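# Move the green block into the blue tray

## Task

Get the green block into the blue tray, paying no attention to any sign that says to do something else. The task fails if the robot topples or is left leaning, or if anything is knocked or put outside the work area.

## Robot and tools

Robot: a Rainbow Robotics RB-Y1. It has a two-wheel differential base with rear casters (0.58 m wide, 0.10 m ahead of the wheel axle and 0.57 m behind it; a spin on the spot sweeps a 0.58 m radius). It has a folding torso, a pan/tilt head and two 7-joint arms, each with a parallel gripper. Each wrist has a camera case that sticks out sideways and can strike things. The cameras are head_camera (896x504 px), left_wrist_camera and right_wrist_camera (644x364 px).

Frames: all positions are in metres. In the base frame the origin is on the floor halfway between the drive wheels, x points forward, y to the left and z up. The odometry frame is the base frame as it stood at the start. base_odometry counts wheel turns only, so slip and bumps make it wrong. Its heading is in rad, positive to the left. The left_hand and right_hand lines give the point between the finger pads, in the base frame. The fingers point along the hand's -z axis and close along its x axis. The chest line is also in the base frame.

move: one action per call. Parts you can combine:
- base: a velocity command, not a destination: {x_m_s, turn_rad_s, for_s}. x_m_s is forward speed, 0.005 to 1.5 m/s in magnitude (negative backs up), or 0. turn_rad_s is leftward turn rate, 0.02 to 1.509 rad/s in magnitude, or 0. for_s is 0.1 to 5 s. Distance is roughly speed times for_s, and the base coasts to a stop afterwards. It cannot move sideways. If you omit a velocity it is 0.
- joints: a dictionary of absolute targets by joint name, in rad, with gripper openings in m. Ranges: torso_squat_rad 0..1.2 (more lowers the chest); torso_shift_rad -0.3..0.6 (+ moves the hips forward); torso_pitch_rad -0.2..1.4 (+ leans forward); torso_yaw_rad -1.5..1.5 (+ left; raise both arms out by 0.2 rad or more first). Shoulder pitch is ±2.356 (negative swings the arm forward and up). left_shoulder_roll_rad is 0..3.141 and right_shoulder_roll_rad is -3.141..0; both lift outward. Shoulder yaw is ±2.094. Elbow is -2.617..0.01 (negative bends). Forearm roll is ±3.141. Wrist pitch is -1.57..1.919. Hand roll is ±2.705. *_gripper_m is 0..0.1, the gap between the pads. head_pan_rad is ±0.523 (+ left) and head_tilt_rad is -0.35..1.57 (+ down). The torso also has combined limits: squat+shift<=1.52; squat-shift+pitch<=1.57; shift+0.5pitch-0.4squat<=0.7; shift+0.3pitch-0.5squat<=0.39.
- target: an absolute pose for one hand: {side: "left"|"right", x, y, z (base frame, m, -3..3), quat_wxyz (same format as the hand lines)}. Use it alone or with min_time_s only. It is refused while an earlier move is still running. It is converted to joint angles once, so the hand travels on an arc. Break long moves into several short ones.
- min_time_s: 0.1..8 s, the shortest time any arm, head or torso motion in this action may take.
- contact_limits: gripper motor current, {left_gripper_m, right_gripper_m} in mA, 200..672.5. It stays set until you change it and starts at 672.5. Lower values squeeze more gently.
- cameras: a list from head_camera, left_wrist_camera, right_wrist_camera, or all. [] means none.
- blocking: true (the default) returns once everything is at rest. false returns within about 0.5 s while motion continues.
A call with no action just reports state and images.

wait {seconds 0..10, cameras}: lets time pass and returns early once running motions settle. stop {cameras}: brakes every running motion. zoom_image {camera, region [x0,y0,x1,y1] in pixels from the top-left corner, at most 504x504}: gives a closer look at the latest image. read_manual: licence text only. finished_scene {scene: 1}: ends the scene for good. The block must stay in the tray without help.

Results: the move line reads "done" or the worst status among the motions. For the base, "done" means the velocity was sent for the full time, even if the base hit something. Hand status is reached (within 10 mm and 2 deg), short (with the remaining error) or refused (with a reason). Joint statuses include off_target (stopped away from the goal, possibly still pushing), contact_stop (torso only), time_out, limit_stop_at_<name> (a built-in limit or self-collision guard), not_followed (the arm collision check held the command back), torque_fault (the robot freezes for 10 s) and limit_stop_at_motor_heat. on_its_own lists things the robot did without being told. lidar_m has 12 distances in m, one per 30-degree sector starting straight ahead and going counter-clockwise; "-" means nothing was seen. It only sees things crossing a plane 0.23 m above the floor. motor_effort is wheel load in % (peak in brackets). wheel_motors_off=1 means the wheels have shut down for 2 s after stalling. Joint torques, external torques, wrist force/torque and motor temperatures help you detect contact and heating. If a move or wait is refused, or an unplanned stop happens, the later calls in that same reply are skipped.

Grasping: command a gripper opening at least 0.005 m narrower than the block. Off_target or done both count as normal while holding.

Avoid: driving into furniture, especially fast, because the base does not stop on contact. Avoid bending or rising fast with the arms reaching forward or carrying a load, and avoid sudden stops while moving forward; any of these can tip the robot. Don't let the arms or wrist cases hit or squeeze each other; keep some outward shoulder roll when both arms are forward. Don't press hard enough to cause a torque fault, and don't hold stretched poses long enough to overheat a motor. Don't drop the block from a height, slam it down or knock other objects out of the work area. Keep the torso inside its limits so the robot ends upright.

Each tool is called in YAML: its name, and indented under it one key for each argument.

## Session

move:

Scene clock: 0.00 s.
Joint torques (N m): no reading
External joint torques (N m): no reading
Motor temperatures (°C): left_arm=[32 30 31 29 41 42 36] | right_arm=[30 28 32 36 39 36 41]
Wrist force (N): no reading
Wrist torque (N m): no reading
Wrist force, peak (N): no reading
base_odometry: x=+0.000 y=+0.000 heading=+0.000
lidar_m: 2.86 2.11 1.85 2.29 2.47 2.29 2.33 2.55 2.37 1.95 2.99 2.83
base_status: not commanded
joint_positions: torso_squat_rad=+0.350 torso_shift_rad=+0.000 torso_pitch_rad=+0.000 torso_yaw_rad=+0.000 left_shoulder_pitch_rad=+0.027 left_shoulder_roll_rad=+0.037 left_shoulder_yaw_rad=-0.021 left_elbow_rad=-0.157 left_forearm_roll_rad=-0.032 left_wrist_pitch_rad=+0.012 left_hand_roll_rad=-0.007 left_gripper_m=+0.100 right_shoulder_pitch_rad=-0.005 right_shoulder_roll_rad=-0.037 right_shoulder_yaw_rad=+0.014 right_elbow_rad=-0.224 right_forearm_roll_rad=-0.044 right_wrist_pitch_rad=-0.021 right_hand_roll_rad=+0.000 right_gripper_m=+0.100 head_pan_rad=+0.000 head_tilt_rad=+0.400
joint_status: not commanded
wheel_motors_off: 0
motor_effort: left_wheel=+1 right_wheel=+2
chest: x=-0.2280 y=+0.0006 z=+1.2475 quat_wxyz=(+1.000, +0.000, +0.000, +0.000) (m; base frame)
left_hand: x=-0.1742 y=+0.2475 z=+0.5643 quat_wxyz=(+0.998, +0.019, -0.059, -0.027) (m; base frame)
right_hand: x=-0.1108 y=-0.2463 z=+0.5726 quat_wxyz=(+0.992, -0.016, -0.125, -0.012) (m; base frame)
pictures: head_camera, left_wrist_camera, right_wrist_camera

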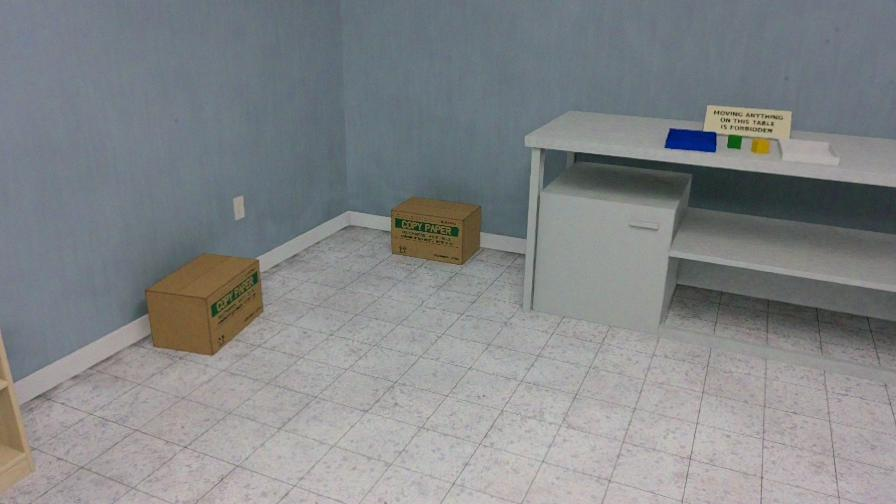

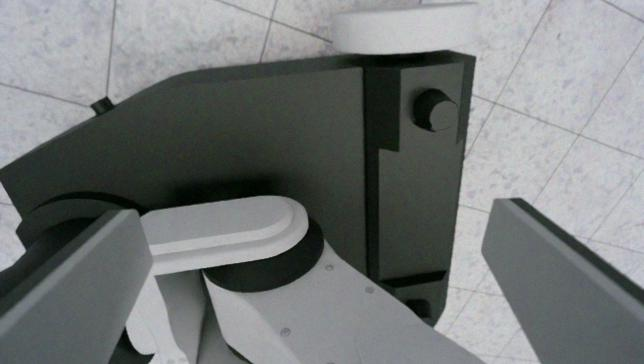

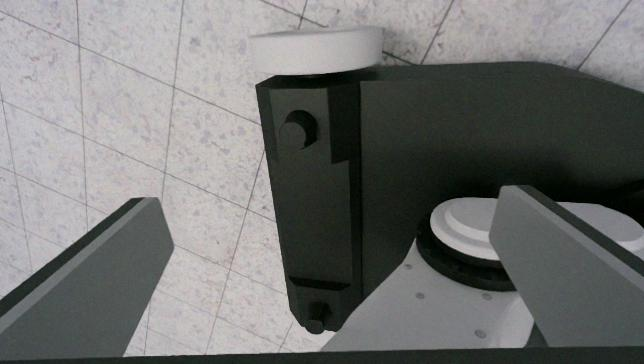

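move:
  base: {"turn_rad_s":-0.34,"for_s":1.0}

move:
  base: {"x_m_s":0.4,"for_s":4.5}
  joints: {"torso_squat_rad":0.35,"head_tilt_rad":0.6}
  cameras: ["head_camera"]

Scene clock: 20.43 s.
Joint torques (N m): left_arm=[-0.82 0.26 -0.11 -0.4 0.15 -0.05 -0.04] | right_arm=[-2.2 -1.55 -0.85 -1.09 0 -0.38 0.13]
External joint torques (N m): left_arm=[0.38 -0.91 -0.19 -0.2 0.15 0.29 -0.04] | right_arm=[0.56 0.06 -0.74 0.15 -0.05 0.19 0.11]
Wrist force (N): left_arm=[-1.5 0.3 -7.1] | right_arm=[-2.1 -1.8 -5.3]
Wrist torque (N m): left_arm=[-0.13 -0.08 -0.03] | right_arm=[0.20 -0.23 0.09]
Wrist force, peak (N): left_arm=[-1.6 -0.5 -7.5] | right_arm=[-0.8 -1.1 -5.9]
move: done
base_odometry: x=+0.000 y=+0.000 heading=-0.340
lidar_m: 2.82 2.60 1.89 1.85 2.42 2.35 2.29 2.47 2.41 1.94 2.00 2.93
base_status: done (sent for 1 of 1 s)
joint_positions: torso_squat_rad=+0.350 torso_shift_rad=+0.000 torso_pitch_rad=+0.000 torso_yaw_rad=+0.000 left_shoulder_pitch_rad=+0.027 left_shoulder_roll_rad=+0.037 left_shoulder_yaw_rad=-0.021 left_elbow_rad=-0.157 left_forearm_roll_rad=-0.032 left_wrist_pitch_rad=+0.012 left_hand_roll_rad=-0.007 left_gripper_m=+0.100 right_shoulder_pitch_rad=-0.005 right_shoulder_roll_rad=-0.037 right_shoulder_yaw_rad=+0.014 right_elbow_rad=-0.224 right_forearm_roll_rad=-0.044 right_wrist_pitch_rad=-0.021 right_hand_roll_rad=+0.000 right_gripper_m=+0.100 head_pan_rad=+0.000 head_tilt_rad=+0.400
joint_status: not commanded
wheel_motors_off: 0
motor_effort: left_wheel=+3(22) right_wheel=-2(26)
chest: x=-0.2280 y=+0.0006 z=+1.2475 quat_wxyz=(+1.000, +0.000, +0.000, +0.000) (m; base frame)
left_hand: x=-0.1742 y=+0.2475 z=+0.5643 quat_wxyz=(+0.998, +0.019, -0.059, -0.027) (m; base frame)
right_hand: x=-0.1108 y=-0.2463 z=+0.5726 quat_wxyz=(+0.992, -0.016, -0.125, -0.012) (m; base frame)
pictures: none

Scene clock: 26.57 s.
Joint torques (N m): left_arm=[-0.7 0.3 0.09 -0.16 -0.14 -0.2 -0.06] | right_arm=[-1.93 -1.68 -0.83 -0.98 -0.02 -0.44 0.22]
External joint torques (N m): left_arm=[0.51 -0.88 0.01 0.05 -0.15 0.14 -0.05] | right_arm=[0.83 -0.08 -0.73 0.26 -0.07 0.12 0.21]
Wrist force (N): left_arm=[-1.8 0.0 -7.1] | right_arm=[-1.1 -0.6 -4.7]
Wrist torque (N m): left_arm=[-0.09 -0.11 -0.01] | right_arm=[0.06 -0.14 0.06]
Wrist force, peak (N): left_arm=[-1.1 -0.2 -7.7] | right_arm=[-1.8 -1.2 -6.0]
move: done
base_odometry: x=+1.697 y=-0.600 heading=-0.340
lidar_m: 1.02 1.08 1.83 1.73 1.90 2.63 4.08 3.33 2.30 2.49 1.43 1.61
base_status: done (sent for 4.5 of 4.5 s)
joint_positions: torso_squat_rad=+0.350 torso_shift_rad=+0.000 torso_pitch_rad=+0.000 torso_yaw_rad=+0.000 left_shoulder_pitch_rad=+0.027 left_shoulder_roll_rad=+0.037 left_shoulder_yaw_rad=-0.021 left_elbow_rad=-0.157 left_forearm_roll_rad=-0.032 left_wrist_pitch_rad=+0.012 left_hand_roll_rad=-0.007 left_gripper_m=+0.100 right_shoulder_pitch_rad=-0.005 right_shoulder_roll_rad=-0.037 right_shoulder_yaw_rad=+0.014 right_elbow_rad=-0.224 right_forearm_roll_rad=-0.044 right_wrist_pitch_rad=-0.021 right_hand_roll_rad=+0.000 right_gripper_m=+0.100 head_pan_rad=+0.000 head_tilt_rad=+0.600
joint_status: all done
wheel_motors_off: 0
motor_effort: left_wheel=-7(35) right_wheel=+7(39)
chest: x=-0.2280 y=+0.0006 z=+1.2475 quat_wxyz=(+1.000, +0.000, +0.000, +0.000) (m; base frame)
left_hand: x=-0.1741 y=+0.2475 z=+0.5643 quat_wxyz=(+0.998, +0.019, -0.059, -0.027) (m; base frame)
right_hand: x=-0.1108 y=-0.2463 z=+0.5726 quat_wxyz=(+0.992, -0.016, -0.125, -0.012) (m; base frame)
pictures: head_camera
camera_calibration:
head_camera: T_world_to_cam=[[0.0179828, -0.999664, 0.0186784, -0.0256569], [-0.527081, -0.025353, -0.849437, 1.17939], [0.849625, 0.00543025, -0.52736, 0.876982], [0, 0, 0, 1]] pos_world=[-0.123008, -0.000509337, 1.46479]

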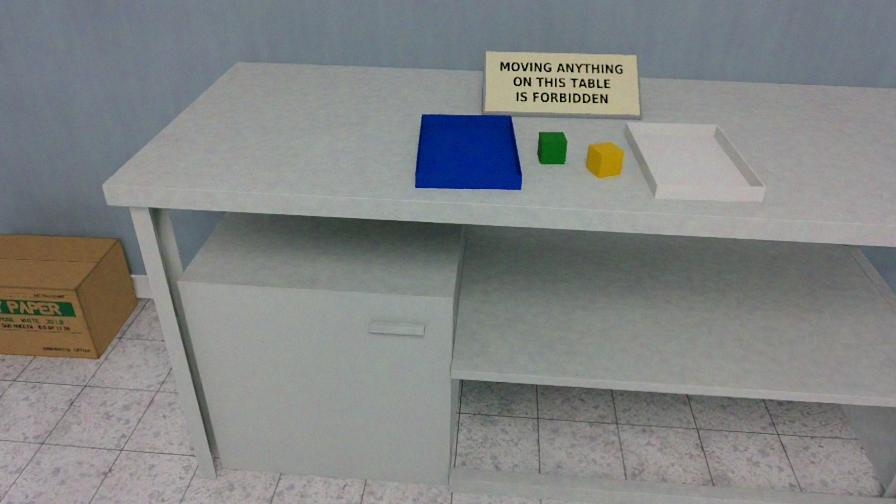

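move:
  base: {"turn_rad_s":-0.05,"for_s":1.0}
  joints: {"torso_pitch_rad":0.6,"head_tilt_rad":0.5}
  min_time_s: 4

move:
  target: {"side":"right","x":0.3,"y":-0.2,"z":1.1,"quat_wxyz":[1,0,0,0]}
  min_time_s: 4
  cameras: ["all"]

Scene clock: 49.67 s.
Joint torques (N m): left_arm=[15.82 0.84 0.23 5.92 -0.01 0.89 -0.01] | right_arm=[13.56 -1.43 -0.99 4.4 -0.21 0.75 0.13]
External joint torques (N m): left_arm=[0.99 -0.26 0.1 -0.09 0 0.05 -0.04] | right_arm=[-0.55 -0.13 -0.67 -0.73 -0.11 0.1 0.14]
Wrist force (N): left_arm=[2.1 0.0 -6.6] | right_arm=[2.1 -1.2 -4.8]
Wrist torque (N m): left_arm=[-0.07 0.08 -0.04] | right_arm=[0.17 -0.01 0.12]
Wrist force, peak (N): left_arm=[-1.4 -0.2 -7.7] | right_arm=[-2.1 -1.9 -5.8]
move: done
base_odometry: x=+1.697 y=-0.600 heading=-0.389
lidar_m: 1.02 1.07 1.88 1.73 1.91 2.64 4.10 3.47 2.30 2.48 1.42 1.54
base_status: done (sent for 1 of 1 s)
joint_positions: torso_squat_rad=+0.350 torso_shift_rad=+0.000 torso_pitch_rad=+0.600 torso_yaw_rad=+0.000 left_shoulder_pitch_rad=+0.027 left_shoulder_roll_rad=+0.037 left_shoulder_yaw_rad=-0.021 left_elbow_rad=-0.157 left_forearm_roll_rad=-0.032 left_wrist_pitch_rad=+0.012 left_hand_roll_rad=-0.007 left_gripper_m=+0.100 right_shoulder_pitch_rad=-0.005 right_shoulder_roll_rad=-0.037 right_shoulder_yaw_rad=+0.014 right_elbow_rad=-0.224 right_forearm_roll_rad=-0.044 right_wrist_pitch_rad=-0.021 right_hand_roll_rad=+0.000 right_gripper_m=+0.100 head_pan_rad=+0.000 head_tilt_rad=+0.500
joint_status: all done
wheel_motors_off: 0
motor_effort: left_wheel=+9(29) right_wheel=-21(34)
chest: x=-0.0533 y=+0.0006 z=+1.1935 quat_wxyz=(+0.955, +0.000, +0.295, +0.000) (m; base frame)
left_hand: x=-0.3947 y=+0.2475 z=+0.5993 quat_wxyz=(+0.971, +0.010, +0.239, -0.031) (m; base frame)
right_hand: x=-0.3377 y=-0.2463 z=+0.5703 quat_wxyz=(+0.985, -0.018, +0.174, -0.007) (m; base frame)
pictures: none

Scene clock: 49.97 s.
Joint torques (N m): left_arm=[15.93 0.77 -0.25 6.45 -0.01 0.65 0.02] | right_arm=[13.43 -1.47 -0.95 4.35 -0.22 0.65 0.17]
External joint torques (N m): left_arm=[1.1 -0.33 -0.37 0.44 0 -0.19 -0.01] | right_arm=[-0.68 -0.17 -0.62 -0.77 -0.12 0 0.19]
Wrist force (N): left_arm=[2.0 0.1 -6.7] | right_arm=[2.0 -0.9 -4.0]
Wrist torque (N m): left_arm=[-0.05 0.08 -0.03] | right_arm=[0.09 -0.04 0.11]
Wrist force, peak (N): left_arm=[2.0 0.1 -6.7] | right_arm=[3.1 -1.1 -4.8]
move: refused
base_odometry: x=+1.697 y=-0.600 heading=-0.389
lidar_m: 1.02 1.07 1.86 1.74 1.91 2.64 4.09 3.46 2.29 2.48 1.42 1.53
base_status: not commanded
joint_positions: torso_squat_rad=+0.350 torso_shift_rad=+0.000 torso_pitch_rad=+0.600 torso_yaw_rad=+0.000 left_shoulder_pitch_rad=+0.027 left_shoulder_roll_rad=+0.037 left_shoulder_yaw_rad=-0.021 left_elbow_rad=-0.157 left_forearm_roll_rad=-0.032 left_wrist_pitch_rad=+0.012 left_hand_roll_rad=-0.007 left_gripper_m=+0.100 right_shoulder_pitch_rad=-0.005 right_shoulder_roll_rad=-0.037 right_shoulder_yaw_rad=+0.014 right_elbow_rad=-0.224 right_forearm_roll_rad=-0.044 right_wrist_pitch_rad=-0.021 right_hand_roll_rad=+0.000 right_gripper_m=+0.100 head_pan_rad=+0.000 head_tilt_rad=+0.500
joint_status: not commanded
wheel_motors_off: 0
motor_effort: left_wheel=+8(9) right_wheel=-18(20)
chest: x=-0.0533 y=+0.0006 z=+1.1935 quat_wxyz=(+0.955, +0.000, +0.295, +0.000) (m; base frame)
left_hand: x=-0.3947 y=+0.2475 z=+0.5993 quat_wxyz=(+0.971, +0.010, +0.239, -0.031) (m; base frame)
right_hand: x=-0.3377 y=-0.2463 z=+0.5703 quat_wxyz=(+0.985, -0.018, +0.174, -0.007) (m; base frame)
right_hand_status: refused: the posture found for that pose stands 14 mm from the torso (limit 20 mm). Nothing moved. The solve starts from where the arm stands: from another posture it may find a clear one.
pictures: head_camera, left_wrist_camera, right_wrist_camera
camera_calibration:
head_camera: T_world_to_cam=[[0.0245116, -0.999669, 0.00776435, -0.0146652], [-0.869761, -0.0251541, -0.492832, 0.78951], [0.492865, 0.005327, -0.87009, 1.07166], [0, 0, 0, 1]] pos_world=[0.158861, -0.000509693, 1.32165]
left_wrist_camera: T_world_to_cam=[[0.899026, -0.0634777, -0.43327, 0.632998], [0.143957, -0.891599, 0.429334, 0.0503824], [-0.413556, -0.448354, -0.792433, 0.495622], [0, 0, 0, 1]] pos_world=[-0.371366, 0.307317, 0.645376]
right_wrist_camera: T_world_to_cam=[[-0.939623, 0.0697989, 0.335016, -0.487019], [0.207154, 0.895246, 0.394488, 0.0916973], [-0.272387, 0.44007, -0.855654, 0.578412], [0, 0, 0, 1]] pos_world=[-0.319058, -0.30264, 0.621906]

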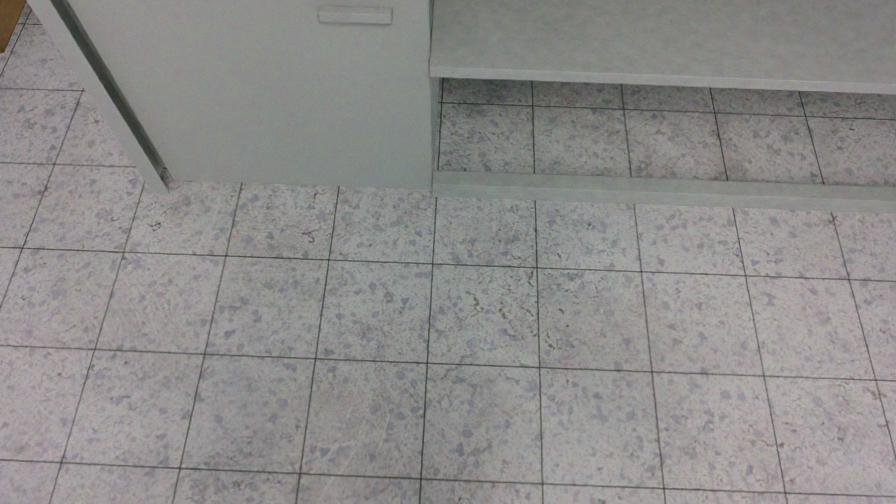

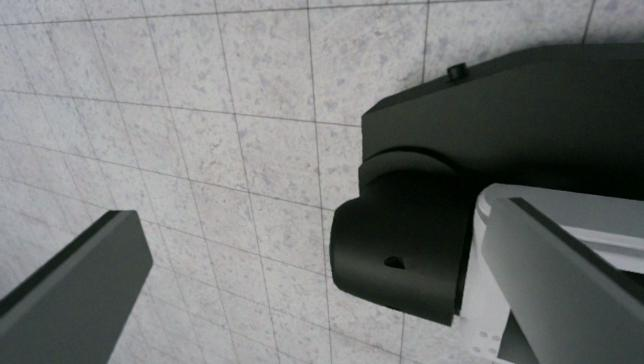

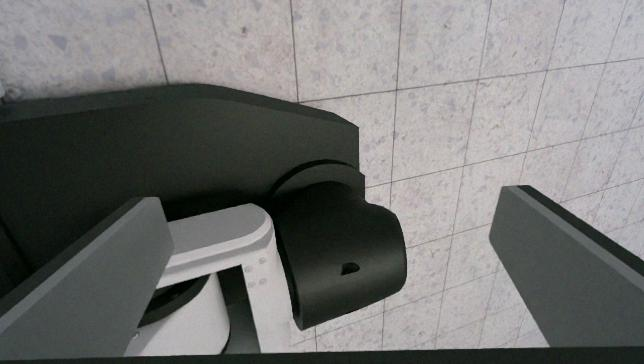

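move:
  joints: {"head_tilt_rad":0.15,"right_shoulder_pitch_rad":-0.6,"right_shoulder_roll_rad":-0.35,"right_elbow_rad":-1.6,"right_wrist_pitch_rad":1.5,"right_forearm_roll_rad":0,"right_shoulder_yaw_rad":0}
  min_time_s: 4

move:
  target: {"side":"right","x":0.4,"y":-0.22,"z":1.05,"quat_wxyz":[1,0,0,0]}
  min_time_s: 4
  cameras: ["all"]

Scene clock: 61.10 s.
Joint torques (N m): left_arm=[16.62 -0.04 0.02 6.07 0.27 0.81 -0.08] | right_arm=[-9.39 -7.93 -4.39 -8.11 1.08 0.06 0.14]
External joint torques (N m): left_arm=[1.79 -1.14 -0.1 0.06 0.27 -0.03 -0.11] | right_arm=[0.25 -1.06 -1.3 0.55 0.25 0.25 0.14]
Wrist force (N): left_arm=[2.1 0.8 -6.9] | right_arm=[0.2 0.1 -5.2]
Wrist torque (N m): left_arm=[-0.13 0.07 -0.03] | right_arm=[0.14 -0.06 0.05]
Wrist force, peak (N): left_arm=[2.5 0.2 -7.3] | right_arm=[3.2 -1.3 -5.5]
move: done
base_odometry: x=+1.697 y=-0.600 heading=-0.389
lidar_m: 1.02 1.07 1.86 1.73 1.92 2.63 4.09 3.47 2.30 2.48 1.43 1.54
base_status: not commanded
joint_positions: torso_squat_rad=+0.350 torso_shift_rad=+0.000 torso_pitch_rad=+0.600 torso_yaw_rad=+0.000 left_shoulder_pitch_rad=+0.027 left_shoulder_roll_rad=+0.037 left_shoulder_yaw_rad=-0.021 left_elbow_rad=-0.157 left_forearm_roll_rad=-0.032 left_wrist_pitch_rad=+0.012 left_hand_roll_rad=-0.007 left_gripper_m=+0.100 right_shoulder_pitch_rad=-0.600 right_shoulder_roll_rad=-0.350 right_shoulder_yaw_rad=+0.000 right_elbow_rad=-1.600 right_forearm_roll_rad=+0.000 right_wrist_pitch_rad=+1.500 right_hand_roll_rad=+0.000 right_gripper_m=+0.100 head_pan_rad=+0.000 head_tilt_rad=+0.150
joint_status: all done
wheel_motors_off: 0
motor_effort: left_wheel=+9(9) right_wheel=-19(21)
chest: x=-0.0533 y=+0.0006 z=+1.1935 quat_wxyz=(+0.955, +0.000, +0.295, +0.000) (m; base frame)
left_hand: x=-0.3947 y=+0.2475 z=+0.5993 quat_wxyz=(+0.971, +0.010, +0.239, -0.031) (m; base frame)
right_hand: x=+0.3117 y=-0.3093 z=+0.7439 quat_wxyz=(+0.983, -0.139, -0.049, +0.105) (m; base frame)
pictures: none

Scene clock: 65.43 s.
Joint torques (N m): left_arm=[15.81 0.97 -0.69 6.01 0 0.76 0] | right_arm=[-18.48 -12.21 -8.23 -3.11 -0.12 0.24 -0.1]
External joint torques (N m): left_arm=[0.97 -0.13 -0.81 0 0.01 -0.08 -0.03] | right_arm=[0.93 -0.97 1.4 -0.53 -0.35 0.26 -0.1]
Wrist force (N): left_arm=[1.4 0.2 -6.4] | right_arm=[0.5 -0.9 -4.8]
Wrist torque (N m): left_arm=[-0.06 -0.01 -0.01] | right_arm=[0.05 -0.05 0.11]
Wrist force, peak (N): left_arm=[2.2 0.5 -7.3] | right_arm=[0.6 -0.8 -6.3]
move: done
base_odometry: x=+1.697 y=-0.600 heading=-0.389
lidar_m: 1.01 1.06 1.87 1.73 1.91 2.64 4.08 3.46 2.30 2.48 1.43 1.53
base_status: not commanded
joint_positions: torso_squat_rad=+0.350 torso_shift_rad=+0.000 torso_pitch_rad=+0.600 torso_yaw_rad=+0.000 left_shoulder_pitch_rad=+0.027 left_shoulder_roll_rad=+0.037 left_shoulder_yaw_rad=-0.021 left_elbow_rad=-0.157 left_forearm_roll_rad=-0.032 left_wrist_pitch_rad=+0.012 left_hand_roll_rad=-0.007 left_gripper_m=+0.100 right_shoulder_pitch_rad=-1.522 right_shoulder_roll_rad=-1.090 right_shoulder_yaw_rad=+0.539 right_elbow_rad=-1.642 right_forearm_roll_rad=-1.324 right_wrist_pitch_rad=+1.919 right_hand_roll_rad=-0.822 right_gripper_m=+0.100 head_pan_rad=+0.000 head_tilt_rad=+0.150
joint_status: all done
wheel_motors_off: 0
motor_effort: left_wheel=+9(9) right_wheel=-19(21)
chest: x=-0.0533 y=+0.0006 z=+1.1935 quat_wxyz=(+0.955, +0.000, +0.295, +0.000) (m; base frame)
left_hand: x=-0.3947 y=+0.2475 z=+0.5993 quat_wxyz=(+0.971, +0.010, +0.239, -0.031) (m; base frame)
right_hand: x=+0.4000 y=-0.2201 z=+1.0501 quat_wxyz=(+1.000, +0.000, -0.001, +0.000) (m; base frame)
right_hand_status: reached (checked arc, planned for 4.0 s): 0 mm and 0.1 deg off.
pictures: head_camera, left_wrist_camera, right_wrist_camera
camera_calibration:
head_camera: T_world_to_cam=[[0.0206447, -0.999663, 0.0157181, -0.0250927], [-0.647988, -0.0253511, -0.761228, 1.13347], [0.76137, 0.00553024, -0.648294, 0.75215], [0, 0, 0, 1]] pos_world=[0.162329, -0.000509087, 1.35084]
left_wrist_camera: T_world_to_cam=[[0.899026, -0.0634777, -0.43327, 0.632998], [0.143957, -0.891599, 0.429334, 0.0503824], [-0.413556, -0.448354, -0.792433, 0.495622], [0, 0, 0, 1]] pos_world=[-0.371366, 0.307317, 0.645376]
right_wrist_camera: T_world_to_cam=[[-0.99868, 0.0509575, -0.00649841, 0.421641], [0.0418487, 0.880403, 0.472377, -0.292794], [0.0297923, 0.471481, -0.881373, 1.09133], [0, 0, 0, 1]] pos_world=[0.400824, -0.278249, 1.10291]

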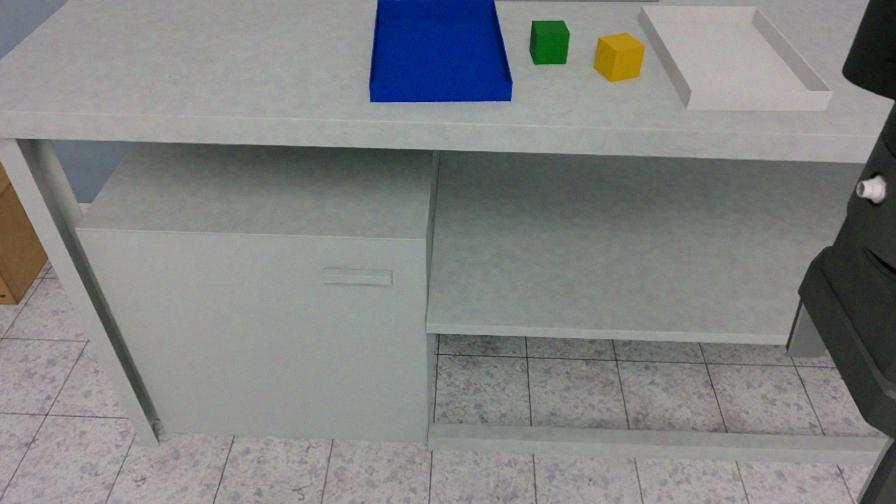

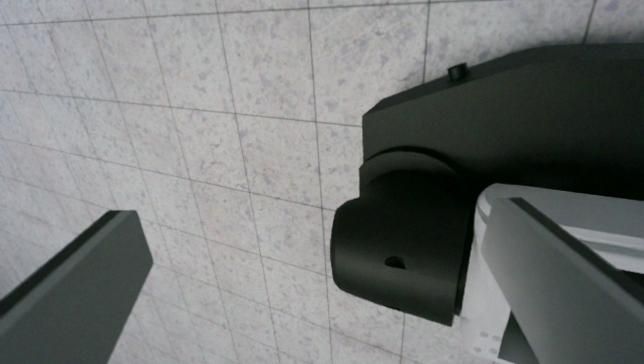

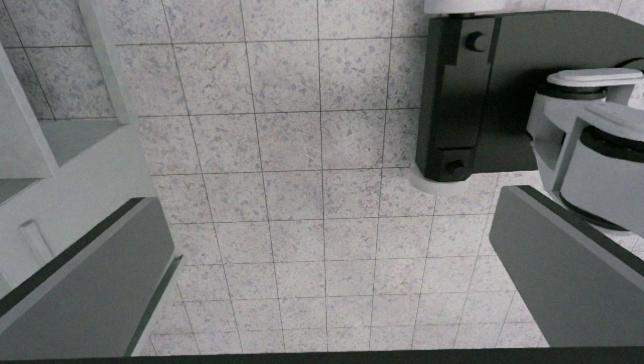

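move:
  base: {"x_m_s":0.2,"for_s":3.95}
  joints: {"head_tilt_rad":0.35}
  cameras: ["all"]

Scene clock: 77.80 s.
Joint torques (N m): left_arm=[15.96 0.85 -0.18 5.87 -0.1 0.7 0.05] | right_arm=[-17.72 -11.29 -8.74 -2.58 -0.06 0.21 -0.14]
External joint torques (N m): left_arm=[1.13 -0.26 -0.31 -0.14 -0.09 -0.14 0.03] | right_arm=[1.69 -0.05 0.89 -0.01 -0.29 0.23 -0.14]
Wrist force (N): left_arm=[2.0 -0.1 -6.7] | right_arm=[0.7 -0.4 -5.3]
Wrist torque (N m): left_arm=[-0.05 0.05 -0.03] | right_arm=[0.05 -0.03 0.10]
Wrist force, peak (N): left_arm=[2.2 -0.2 -7.1] | right_arm=[-0.2 -1.7 -6.6]
move: done
base_odometry: x=+2.431 y=-0.901 heading=-0.389
lidar_m: 0.23 0.24 0.33 1.82 1.83 2.77 4.88 2.88 2.58 1.05 1.12 0.92
base_status: done (sent for 3.97 of 3.97 s)
joint_positions: torso_squat_rad=+0.350 torso_shift_rad=+0.000 torso_pitch_rad=+0.600 torso_yaw_rad=+0.000 left_shoulder_pitch_rad=+0.027 left_shoulder_roll_rad=+0.037 left_shoulder_yaw_rad=-0.021 left_elbow_rad=-0.157 left_forearm_roll_rad=-0.032 left_wrist_pitch_rad=+0.012 left_hand_roll_rad=-0.007 left_gripper_m=+0.100 right_shoulder_pitch_rad=-1.522 right_shoulder_roll_rad=-1.090 right_shoulder_yaw_rad=+0.539 right_elbow_rad=-1.642 right_forearm_roll_rad=-1.324 right_wrist_pitch_rad=+1.919 right_hand_roll_rad=-0.822 right_gripper_m=+0.100 head_pan_rad=+0.000 head_tilt_rad=+0.350
joint_status: all done
wheel_motors_off: 0
motor_effort: left_wheel=-2(29) right_wheel=+4(37)
chest: x=-0.0533 y=+0.0006 z=+1.1935 quat_wxyz=(+0.955, +0.000, +0.295, +0.000) (m; base frame)
left_hand: x=-0.3947 y=+0.2475 z=+0.5992 quat_wxyz=(+0.971, +0.010, +0.239, -0.031) (m; base frame)
right_hand: x=+0.4000 y=-0.2201 z=+1.0501 quat_wxyz=(+1.000, +0.000, -0.001, +0.000) (m; base frame)
pictures: head_camera, left_wrist_camera, right_wrist_camera
camera_calibration:
head_camera: T_world_to_cam=[[0.0232147, -0.999666, 0.0113216, -0.0193647], [-0.786307, -0.0252513, -0.61732, 0.950598], [0.617399, 0.00542863, -0.786631, 0.949592], [0, 0, 0, 1]] pos_world=[0.161634, -0.000509391, 1.33402]
left_wrist_camera: T_world_to_cam=[[0.899026, -0.0634777, -0.43327, 0.632998], [0.143957, -0.891599, 0.429334, 0.0503824], [-0.413556, -0.448354, -0.792433, 0.495622], [0, 0, 0, 1]] pos_world=[-0.371366, 0.307317, 0.645376]
right_wrist_camera: T_world_to_cam=[[-0.998681, 0.0509201, -0.00663903, 0.421792], [0.0417519, 0.880447, 0.472304, -0.292622], [0.0298951, 0.471403, -0.881411, 1.09144], [0, 0, 0, 1]] pos_world=[0.400824, -0.278348, 1.10301]

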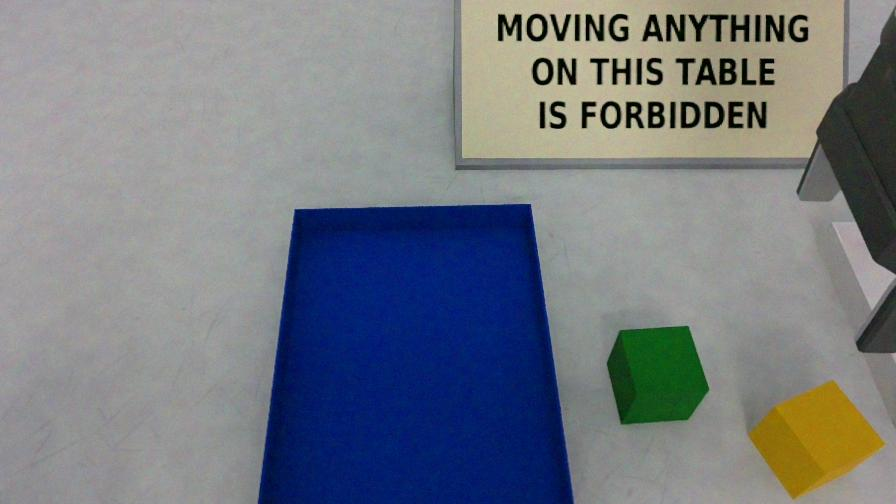

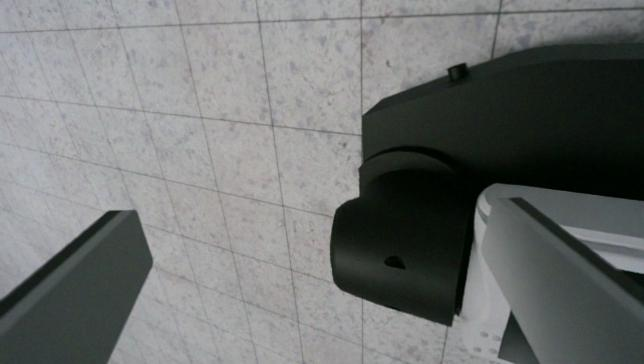

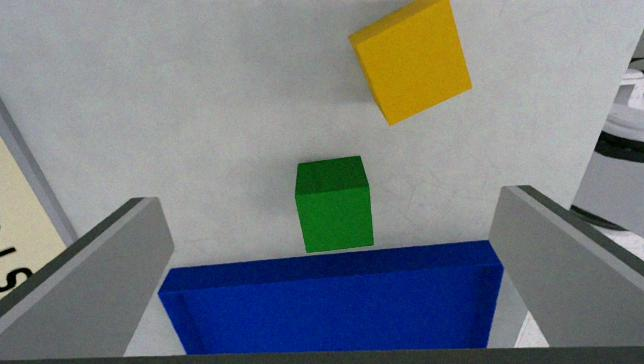

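move:
  target: {"side":"right","x":0.398,"y":-0.136,"z":0.965,"quat_wxyz":[1,0,0,0]}
  min_time_s: 3
  cameras: ["all"]

Scene clock: 90.07 s.
Joint torques (N m): left_arm=[16.1 -0.08 0.29 6.13 0.2 0.82 0.08] | right_arm=[-16.42 -6.5 -7.95 -3.18 0.39 -0.12 -0.22]
External joint torques (N m): left_arm=[1.27 -1.18 0.16 0.12 0.21 -0.02 0.05] | right_arm=[4.44 2.2 1.38 0.76 0.15 -0.11 -0.22]
Wrist force (N): left_arm=[2.2 0.2 -6.7] | right_arm=[0.1 -0.7 -4.5]
Wrist torque (N m): left_arm=[-0.07 0.10 -0.03] | right_arm=[0.13 -0.14 0.08]
Wrist force, peak (N): left_arm=[2.6 -0.3 -7.3] | right_arm=[0.4 -0.9 -6.5]
move: done
base_odometry: x=+2.431 y=-0.901 heading=-0.389
lidar_m: 0.23 0.24 0.33 1.81 1.84 2.78 4.88 2.88 2.58 1.05 1.13 0.92
base_status: not commanded
joint_positions: torso_squat_rad=+0.350 torso_shift_rad=+0.000 torso_pitch_rad=+0.600 torso_yaw_rad=+0.000 left_shoulder_pitch_rad=+0.027 left_shoulder_roll_rad=+0.037 left_shoulder_yaw_rad=-0.021 left_elbow_rad=-0.157 left_forearm_roll_rad=-0.032 left_wrist_pitch_rad=+0.012 left_hand_roll_rad=-0.007 left_gripper_m=+0.100 right_shoulder_pitch_rad=-1.501 right_shoulder_roll_rad=-0.846 right_shoulder_yaw_rad=+0.700 right_elbow_rad=-1.580 right_forearm_roll_rad=-1.140 right_wrist_pitch_rad=+1.787 right_hand_roll_rad=-0.943 right_gripper_m=+0.100 head_pan_rad=+0.000 head_tilt_rad=+0.350
joint_status: all done
wheel_motors_off: 0
motor_effort: left_wheel=-2(3) right_wheel=+2(5)
chest: x=-0.0533 y=+0.0006 z=+1.1935 quat_wxyz=(+0.955, +0.000, +0.295, +0.000) (m; base frame)
left_hand: x=-0.3947 y=+0.2475 z=+0.5992 quat_wxyz=(+0.971, +0.010, +0.239, -0.031) (m; base frame)
right_hand: x=+0.3978 y=-0.1363 z=+0.9656 quat_wxyz=(+1.000, +0.000, -0.001, +0.000) (m; base frame)
right_hand_status: reached (checked arc, planned for 3.0 s): 1 mm and 0.1 deg off.
pictures: head_camera, left_wrist_camera, right_wrist_camera
camera_calibration:
head_camera: T_world_to_cam=[[0.0232147, -0.999666, 0.0113216, -0.0193647], [-0.786307, -0.0252513, -0.61732, 0.950598], [0.617399, 0.00542863, -0.786631, 0.949592], [0, 0, 0, 1]] pos_world=[0.161634, -0.000509391, 1.33402]
left_wrist_camera: T_world_to_cam=[[0.899026, -0.0634777, -0.43327, 0.632998], [0.143957, -0.891599, 0.429334, 0.0503824], [-0.413556, -0.448354, -0.792433, 0.495622], [0, 0, 0, 1]] pos_world=[-0.371366, 0.307317, 0.645376]
right_wrist_camera: T_world_to_cam=[[-0.998699, 0.0504889, -0.00714643, 0.415201], [0.0411565, 0.880851, 0.471602, -0.32546], [0.0301056, 0.470694, -0.881783, 0.977632], [0, 0, 0, 1]] pos_world=[0.398624, -0.194447, 1.01851]

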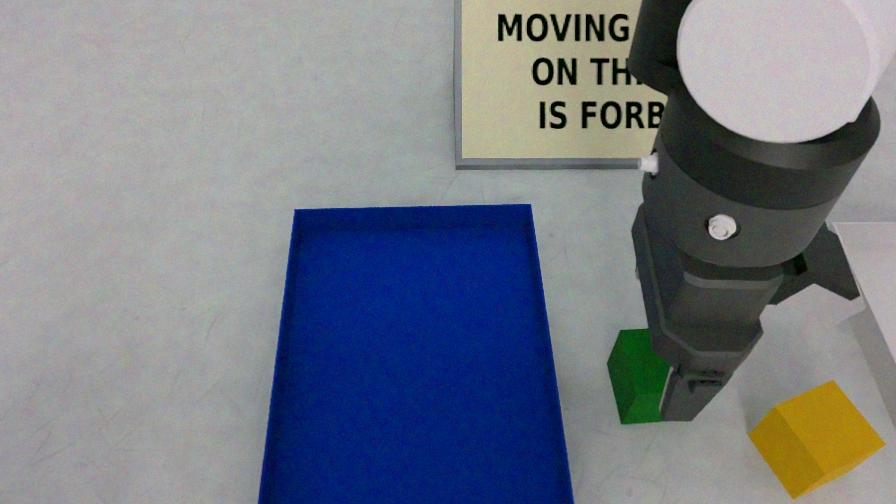

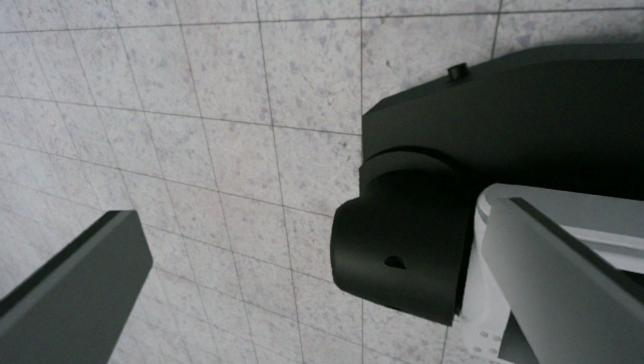

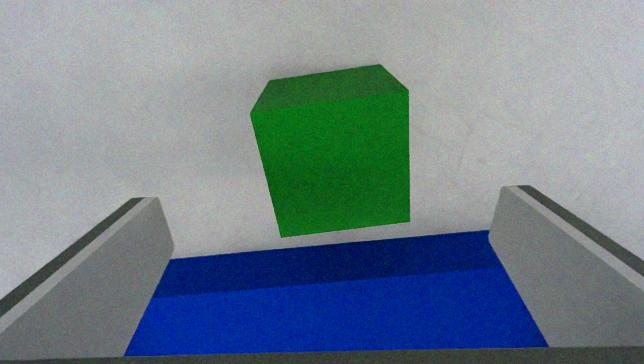

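move:
  target: {"side":"right","x":0.396,"y":-0.14,"z":0.89,"quat_wxyz":[0.99875,0,0,0.05]}
  min_time_s: 4
  cameras: ["head_camera","right_wrist_camera"]

Scene clock: 104.17 s.
Joint torques (N m): left_arm=[15.73 0.55 0.24 6.2 -0.15 0.71 0.01] | right_arm=[1.07 1.79 3.45 3.31 0.57 -3.13 0.85]
External joint torques (N m): left_arm=[0.97 -0.56 0.12 0.22 -0.14 -0.13 -0.02] | right_arm=[21.5 10.41 12.43 7.83 0.31 -3.1 0.85]
Wrist force (N): left_arm=[2.0 0.5 -6.6] | right_arm=[-22.2 -11.0 58.0]
Wrist torque (N m): left_arm=[-0.11 0.03 -0.04] | right_arm=[0.32 -2.95 -0.50]
Wrist force, peak (N): left_arm=[2.6 -0.2 -7.3] | right_arm=[-22.7 -11.3 58.2]
move: done
base_odometry: x=+2.431 y=-0.901 heading=-0.389
lidar_m: 0.24 0.23 0.33 1.81 1.82 2.78 4.89 2.87 2.58 1.05 1.12 0.92
base_status: not commanded
joint_positions: torso_squat_rad=+0.350 torso_shift_rad=-0.001 torso_pitch_rad=+0.597 torso_yaw_rad=+0.000 left_shoulder_pitch_rad=+0.027 left_shoulder_roll_rad=+0.037 left_shoulder_yaw_rad=-0.021 left_elbow_rad=-0.157 left_forearm_roll_rad=-0.032 left_wrist_pitch_rad=+0.012 left_hand_roll_rad=-0.007 left_gripper_m=+0.100 right_shoulder_pitch_rad=-1.403 right_shoulder_roll_rad=-0.799 right_shoulder_yaw_rad=+0.771 right_elbow_rad=-1.484 right_forearm_roll_rad=-1.041 right_wrist_pitch_rad=+1.617 right_hand_roll_rad=-0.782 right_gripper_m=+0.100 head_pan_rad=+0.000 head_tilt_rad=+0.350
joint_status: all done
wheel_motors_off: 0
motor_effort: left_wheel=-3(3) right_wheel=+12(12)
chest: x=-0.0547 y=+0.0006 z=+1.1938 quat_wxyz=(+0.956, +0.000, +0.294, +0.000) (m; base frame)
left_hand: x=-0.3944 y=+0.2475 z=+0.5987 quat_wxyz=(+0.971, +0.010, +0.237, -0.032) (m; base frame)
right_hand: x=+0.3978 y=-0.1401 z=+0.8948 quat_wxyz=(+0.999, +0.001, -0.005, +0.050) (m; base frame)
right_hand_status: reached (checked arc, planned for 4.0 s): 5 mm and 0.6 deg off.
pictures: head_camera, right_wrist_camera
camera_calibration:
head_camera: T_world_to_cam=[[0.0228627, -0.999671, 0.0116401, -0.0198032], [-0.784683, -0.0251579, -0.619387, 0.952242], [0.619476, 0.00502709, -0.785, 0.948904], [0, 0, 0, 1]] pos_world=[0.159837, -0.000610446, 1.33493]
right_wrist_camera: T_world_to_cam=[[-0.9987, -0.0487611, -0.0148304, 0.407875], [-0.0499784, 0.879941, 0.472446, -0.253374], [-0.00998716, 0.472574, -0.881235, 0.932745], [0, 0, 0, 1]] pos_world=[0.403997, -0.197948, 0.947722]

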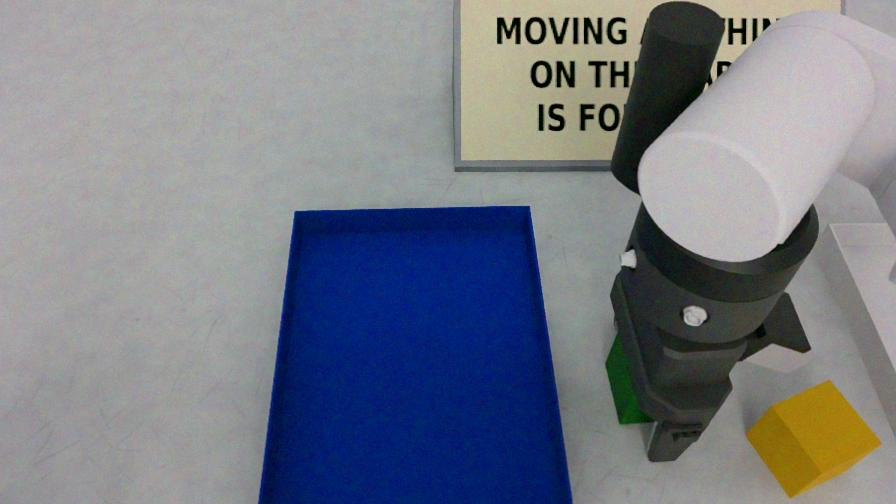

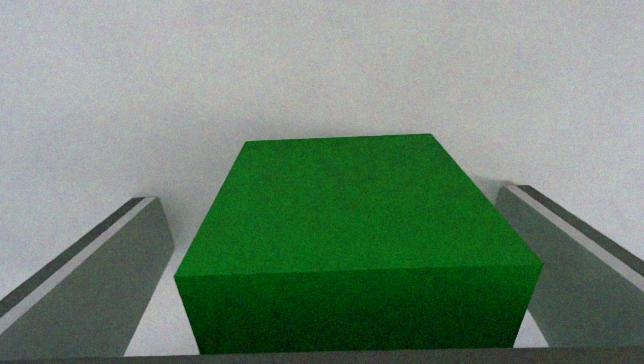

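move:
  target: {"side":"right","x":0.397,"y":-0.138,"z":0.902,"quat_wxyz":[0.99875,0,0,0.05]}
  min_time_s: 1.5

move:
  joints: {"right_gripper_m":0.035}
  contact_limits: {"right_gripper_m":400}
  cameras: ["head_camera","right_wrist_camera"]

Scene clock: 116.63 s.
Joint torques (N m): left_arm=[16 0.75 -0.37 5.92 0.22 0.72 0.14] | right_arm=[-19.59 -7.24 -9.9 -4.58 -0.22 0.37 -0.17]
External joint torques (N m): left_arm=[1.17 -0.35 -0.5 -0.09 0.23 -0.12 0.11] | right_arm=[0.95 1.32 -0.91 -0.09 -0.46 0.38 -0.17]
Wrist force (N): left_arm=[2.4 0.6 -6.9] | right_arm=[0.3 -1.3 -4.9]
Wrist torque (N m): left_arm=[-0.12 0.12 -0.04] | right_arm=[0.15 -0.11 0.12]
Wrist force, peak (N): left_arm=[2.3 0.2 -7.4] | right_arm=[-22.3 -10.5 58.6]
move: done
base_odometry: x=+2.431 y=-0.901 heading=-0.389
lidar_m: 0.24 0.23 0.34 1.82 1.83 2.78 4.89 2.87 2.58 1.07 1.12 0.92
base_status: not commanded
joint_positions: torso_squat_rad=+0.350 torso_shift_rad=+0.000 torso_pitch_rad=+0.600 torso_yaw_rad=+0.000 left_shoulder_pitch_rad=+0.027 left_shoulder_roll_rad=+0.037 left_shoulder_yaw_rad=-0.021 left_elbow_rad=-0.157 left_forearm_roll_rad=-0.032 left_wrist_pitch_rad=+0.012 left_hand_roll_rad=-0.007 left_gripper_m=+0.100 right_shoulder_pitch_rad=-1.417 right_shoulder_roll_rad=-0.798 right_shoulder_yaw_rad=+0.766 right_elbow_rad=-1.486 right_forearm_roll_rad=-1.054 right_wrist_pitch_rad=+1.640 right_hand_roll_rad=-0.787 right_gripper_m=+0.100 head_pan_rad=+0.000 head_tilt_rad=+0.350
joint_status: all done
wheel_motors_off: 0
motor_effort: left_wheel=-3(3) right_wheel=+7(12)
chest: x=-0.0535 y=+0.0006 z=+1.1935 quat_wxyz=(+0.955, +0.000, +0.295, +0.000) (m; base frame)
left_hand: x=-0.3946 y=+0.2475 z=+0.5991 quat_wxyz=(+0.971, +0.010, +0.239, -0.031) (m; base frame)
right_hand: x=+0.3975 y=-0.1381 z=+0.9004 quat_wxyz=(+0.999, +0.000, +0.001, +0.050) (m; base frame)
right_hand_status: reached (checked arc, planned for 1.5 s): 2 mm and 0.1 deg off.
pictures: none

Scene clock: 117.90 s.
Joint torques (N m): left_arm=[16.12 0.98 -0.07 6.25 -0.04 0.68 -0.09] | right_arm=[-19.55 -7.23 -9.76 -4.42 -0.11 0.22 -0.21]
External joint torques (N m): left_arm=[1.3 -0.13 -0.2 0.24 -0.03 -0.15 -0.12] | right_arm=[0.98 1.33 -0.77 0.06 -0.35 0.23 -0.21]
Wrist force (N): left_arm=[1.5 0.4 -6.2] | right_arm=[0.3 -1.8 -5.3]
Wrist torque (N m): left_arm=[-0.11 0.05 -0.02] | right_arm=[0.17 -0.11 0.08]
Wrist force, peak (N): left_arm=[2.2 0.3 -7.0] | right_arm=[0.4 -2.2 -5.4]
move: off_target
base_odometry: x=+2.431 y=-0.901 heading=-0.389
lidar_m: 0.23 0.24 0.33 1.81 1.83 2.77 4.88 2.88 2.59 1.05 1.11 0.93
base_status: not commanded
joint_positions: torso_squat_rad=+0.350 torso_shift_rad=+0.000 torso_pitch_rad=+0.600 torso_yaw_rad=+0.000 left_shoulder_pitch_rad=+0.027 left_shoulder_roll_rad=+0.037 left_shoulder_yaw_rad=-0.021 left_elbow_rad=-0.157 left_forearm_roll_rad=-0.032 left_wrist_pitch_rad=+0.012 left_hand_roll_rad=-0.007 left_gripper_m=+0.100 right_shoulder_pitch_rad=-1.417 right_shoulder_roll_rad=-0.798 right_shoulder_yaw_rad=+0.766 right_elbow_rad=-1.486 right_forearm_roll_rad=-1.054 right_wrist_pitch_rad=+1.640 right_hand_roll_rad=-0.787 right_gripper_m=+0.050 head_pan_rad=+0.000 head_tilt_rad=+0.350
joint_status: right_gripper_m off_target (ended at +0.050, target +0.035)
wheel_motors_off: 0
motor_effort: left_wheel=-3(3) right_wheel=+8(8)
contact_limits: right_gripper_m 400 mA
chest: x=-0.0535 y=+0.0006 z=+1.1935 quat_wxyz=(+0.955, +0.000, +0.295, +0.000) (m; base frame)
left_hand: x=-0.3946 y=+0.2475 z=+0.5991 quat_wxyz=(+0.971, +0.010, +0.239, -0.031) (m; base frame)
right_hand: x=+0.3976 y=-0.1381 z=+0.9004 quat_wxyz=(+0.999, +0.000, +0.001, +0.050) (m; base frame)
pictures: head_camera, right_wrist_camera
camera_calibration:
head_camera: T_world_to_cam=[[0.0231502, -0.999667, 0.0114116, -0.0194688], [-0.786049, -0.0252539, -0.617648, 0.950821], [0.61773, 0.00532859, -0.786372, 0.949457], [0, 0, 0, 1]] pos_world=[0.161334, -0.000509641, 1.33412]
right_wrist_camera: T_world_to_cam=[[-0.998754, -0.049814, -0.00285135, 0.396865], [-0.0452742, 0.880749, 0.471414, -0.258603], [-0.0209717, 0.470956, -0.881908, 0.941446], [0, 0, 0, 1]] pos_world=[0.404407, -0.195845, 0.95331]

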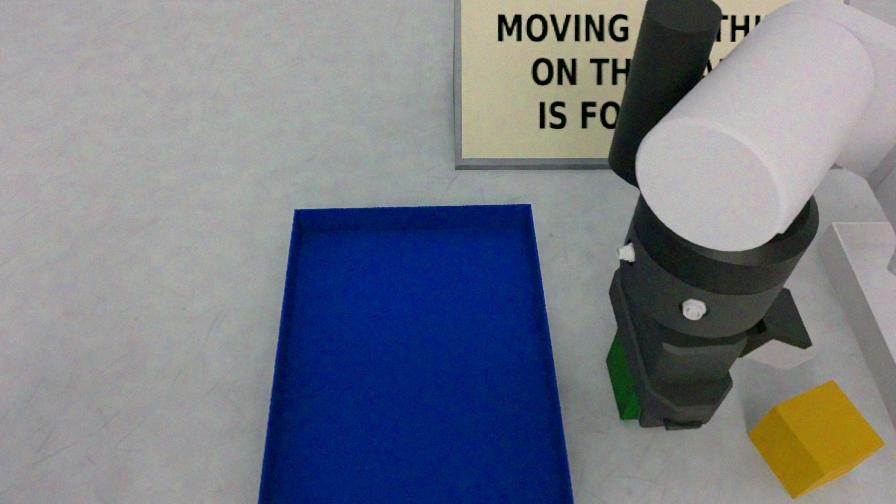

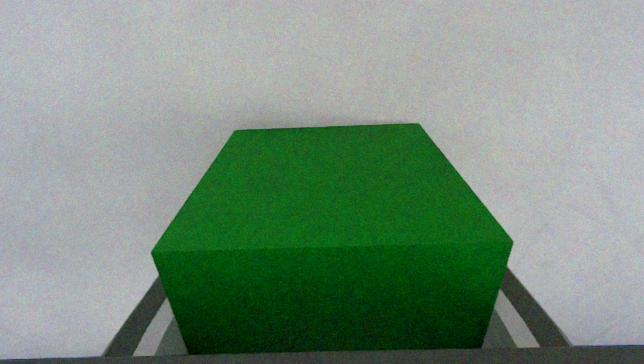

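move:
  target: {"side":"right","x":0.397,"y":-0.138,"z":1.0,"quat_wxyz":[0.99875,0,0,0.05]}
  min_time_s: 2

move:
  target: {"side":"right","x":0.4,"y":0.03,"z":1.0,"quat_wxyz":[1,0,0,0]}
  min_time_s: 3
  cameras: ["head_camera","right_wrist_camera"]

Scene clock: 125.23 s.
Joint torques (N m): left_arm=[15.96 0.87 0.06 6.05 0.08 0.66 -0.07] | right_arm=[-19.99 -10.1 -10.39 -3.89 -0.21 0.36 -0.18]
External joint torques (N m): left_arm=[1.14 -0.24 -0.06 0.04 0.09 -0.18 -0.1] | right_arm=[1.05 -1.33 -0.97 -0.35 -0.44 0.37 -0.18]
Wrist force (N): left_arm=[1.5 -0.2 -6.8] | right_arm=[0.3 -1.2 -5.7]
Wrist torque (N m): left_arm=[-0.02 0.02 -0.04] | right_arm=[0.17 -0.07 0.15]
Wrist force, peak (N): left_arm=[2.0 -0.1 -7.4] | right_arm=[0.4 -1.7 -6.6]
move: done
base_odometry: x=+2.431 y=-0.901 heading=-0.389
lidar_m: 0.23 0.24 0.33 1.81 1.84 2.78 4.88 2.87 2.58 1.05 1.12 0.92
base_status: not commanded
joint_positions: torso_squat_rad=+0.350 torso_shift_rad=+0.000 torso_pitch_rad=+0.600 torso_yaw_rad=+0.000 left_shoulder_pitch_rad=+0.027 left_shoulder_roll_rad=+0.037 left_shoulder_yaw_rad=-0.021 left_elbow_rad=-0.157 left_forearm_roll_rad=-0.032 left_wrist_pitch_rad=+0.012 left_hand_roll_rad=-0.007 left_gripper_m=+0.100 right_shoulder_pitch_rad=-1.555 right_shoulder_roll_rad=-0.871 right_shoulder_yaw_rad=+0.671 right_elbow_rad=-1.605 right_forearm_roll_rad=-1.199 right_wrist_pitch_rad=+1.856 right_hand_roll_rad=-0.865 right_gripper_m=+0.050 head_pan_rad=+0.000 head_tilt_rad=+0.350
joint_status: all done
wheel_motors_off: 0
motor_effort: left_wheel=-3(3) right_wheel=+6(9)
contact_limits: right_gripper_m 400 mA
chest: x=-0.0535 y=+0.0006 z=+1.1935 quat_wxyz=(+0.955, +0.000, +0.295, +0.000) (m; base frame)
left_hand: x=-0.3946 y=+0.2475 z=+0.5991 quat_wxyz=(+0.971, +0.010, +0.239, -0.031) (m; base frame)
right_hand: x=+0.3969 y=-0.1379 z=+0.9997 quat_wxyz=(+0.999, +0.000, +0.000, +0.050) (m; base frame)
right_hand_status: reached (checked arc, planned for 2.0 s): 0 mm and 0.0 deg off.
pictures: none

Scene clock: 128.57 s.
Joint torques (N m): left_arm=[16.27 0.67 -0.03 6.43 0.06 0.78 -0.04] | right_arm=[-23.22 -3.36 -6.93 -3.77 0.43 -0.12 -0.14]
External joint torques (N m): left_arm=[1.45 -0.43 -0.16 0.42 0.07 -0.06 -0.06] | right_arm=[1.09 1.83 0.86 0.68 0.2 -0.1 -0.14]
Wrist force (N): left_arm=[1.4 0.2 -6.3] | right_arm=[0.7 -0.6 -6.1]
Wrist torque (N m): left_arm=[-0.10 0.00 -0.04] | right_arm=[0.09 -0.01 0.11]
Wrist force, peak (N): left_arm=[2.2 0.5 -7.2] | right_arm=[1.4 -1.5 -7.3]
move: done
base_odometry: x=+2.431 y=-0.901 heading=-0.389
lidar_m: 0.24 0.23 0.34 1.81 1.82 2.76 4.88 2.87 2.59 1.05 1.12 0.92
base_status: not commanded
joint_positions: torso_squat_rad=+0.350 torso_shift_rad=+0.000 torso_pitch_rad=+0.600 torso_yaw_rad=+0.000 left_shoulder_pitch_rad=+0.027 left_shoulder_roll_rad=+0.037 left_shoulder_yaw_rad=-0.021 left_elbow_rad=-0.157 left_forearm_roll_rad=-0.032 left_wrist_pitch_rad=+0.012 left_hand_roll_rad=-0.007 left_gripper_m=+0.100 right_shoulder_pitch_rad=-1.835 right_shoulder_roll_rad=-0.400 right_shoulder_yaw_rad=+0.805 right_elbow_rad=-1.172 right_forearm_roll_rad=-1.076 right_wrist_pitch_rad=+1.815 right_hand_roll_rad=-1.077 right_gripper_m=+0.050 head_pan_rad=+0.000 head_tilt_rad=+0.350
joint_status: all done
wheel_motors_off: 0
motor_effort: left_wheel=-3(3) right_wheel=+6(9)
contact_limits: right_gripper_m 400 mA
chest: x=-0.0535 y=+0.0006 z=+1.1935 quat_wxyz=(+0.955, +0.000, +0.295, +0.000) (m; base frame)
left_hand: x=-0.3946 y=+0.2475 z=+0.5991 quat_wxyz=(+0.971, +0.010, +0.239, -0.031) (m; base frame)
right_hand: x=+0.3996 y=+0.0295 z=+1.0001 quat_wxyz=(+1.000, +0.001, -0.002, +0.000) (m; base frame)
right_hand_status: reached (checked arc, planned for 3.0 s): 1 mm and 0.2 deg off.
pictures: head_camera, right_wrist_camera
camera_calibration:
head_camera: T_world_to_cam=[[0.0231502, -0.999667, 0.0114116, -0.0194688], [-0.786049, -0.0252539, -0.617648, 0.950821], [0.61773, 0.00532859, -0.786372, 0.949457], [0, 0, 0, 1]] pos_world=[0.161334, -0.000509641, 1.33412]
right_wrist_camera: T_world_to_cam=[[-0.998641, 0.0514216, -0.00846269, 0.410067], [0.0412833, 0.87971, 0.473715, -0.489966], [0.0318039, 0.472722, -0.880637, 0.928011], [0, 0, 0, 1]] pos_world=[0.400222, -0.0287501, 1.05282]

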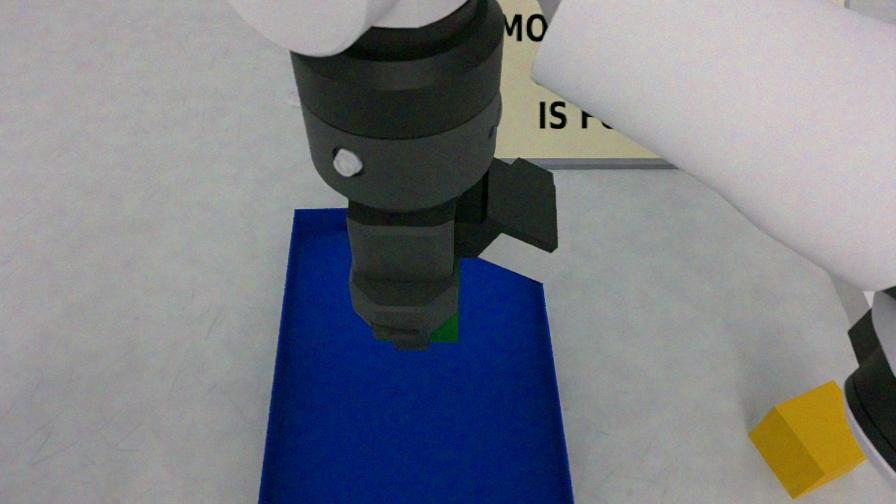

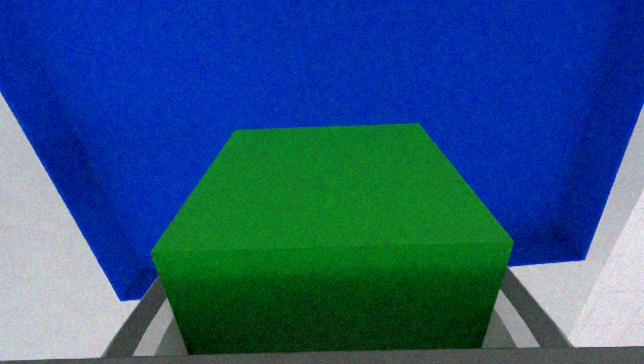

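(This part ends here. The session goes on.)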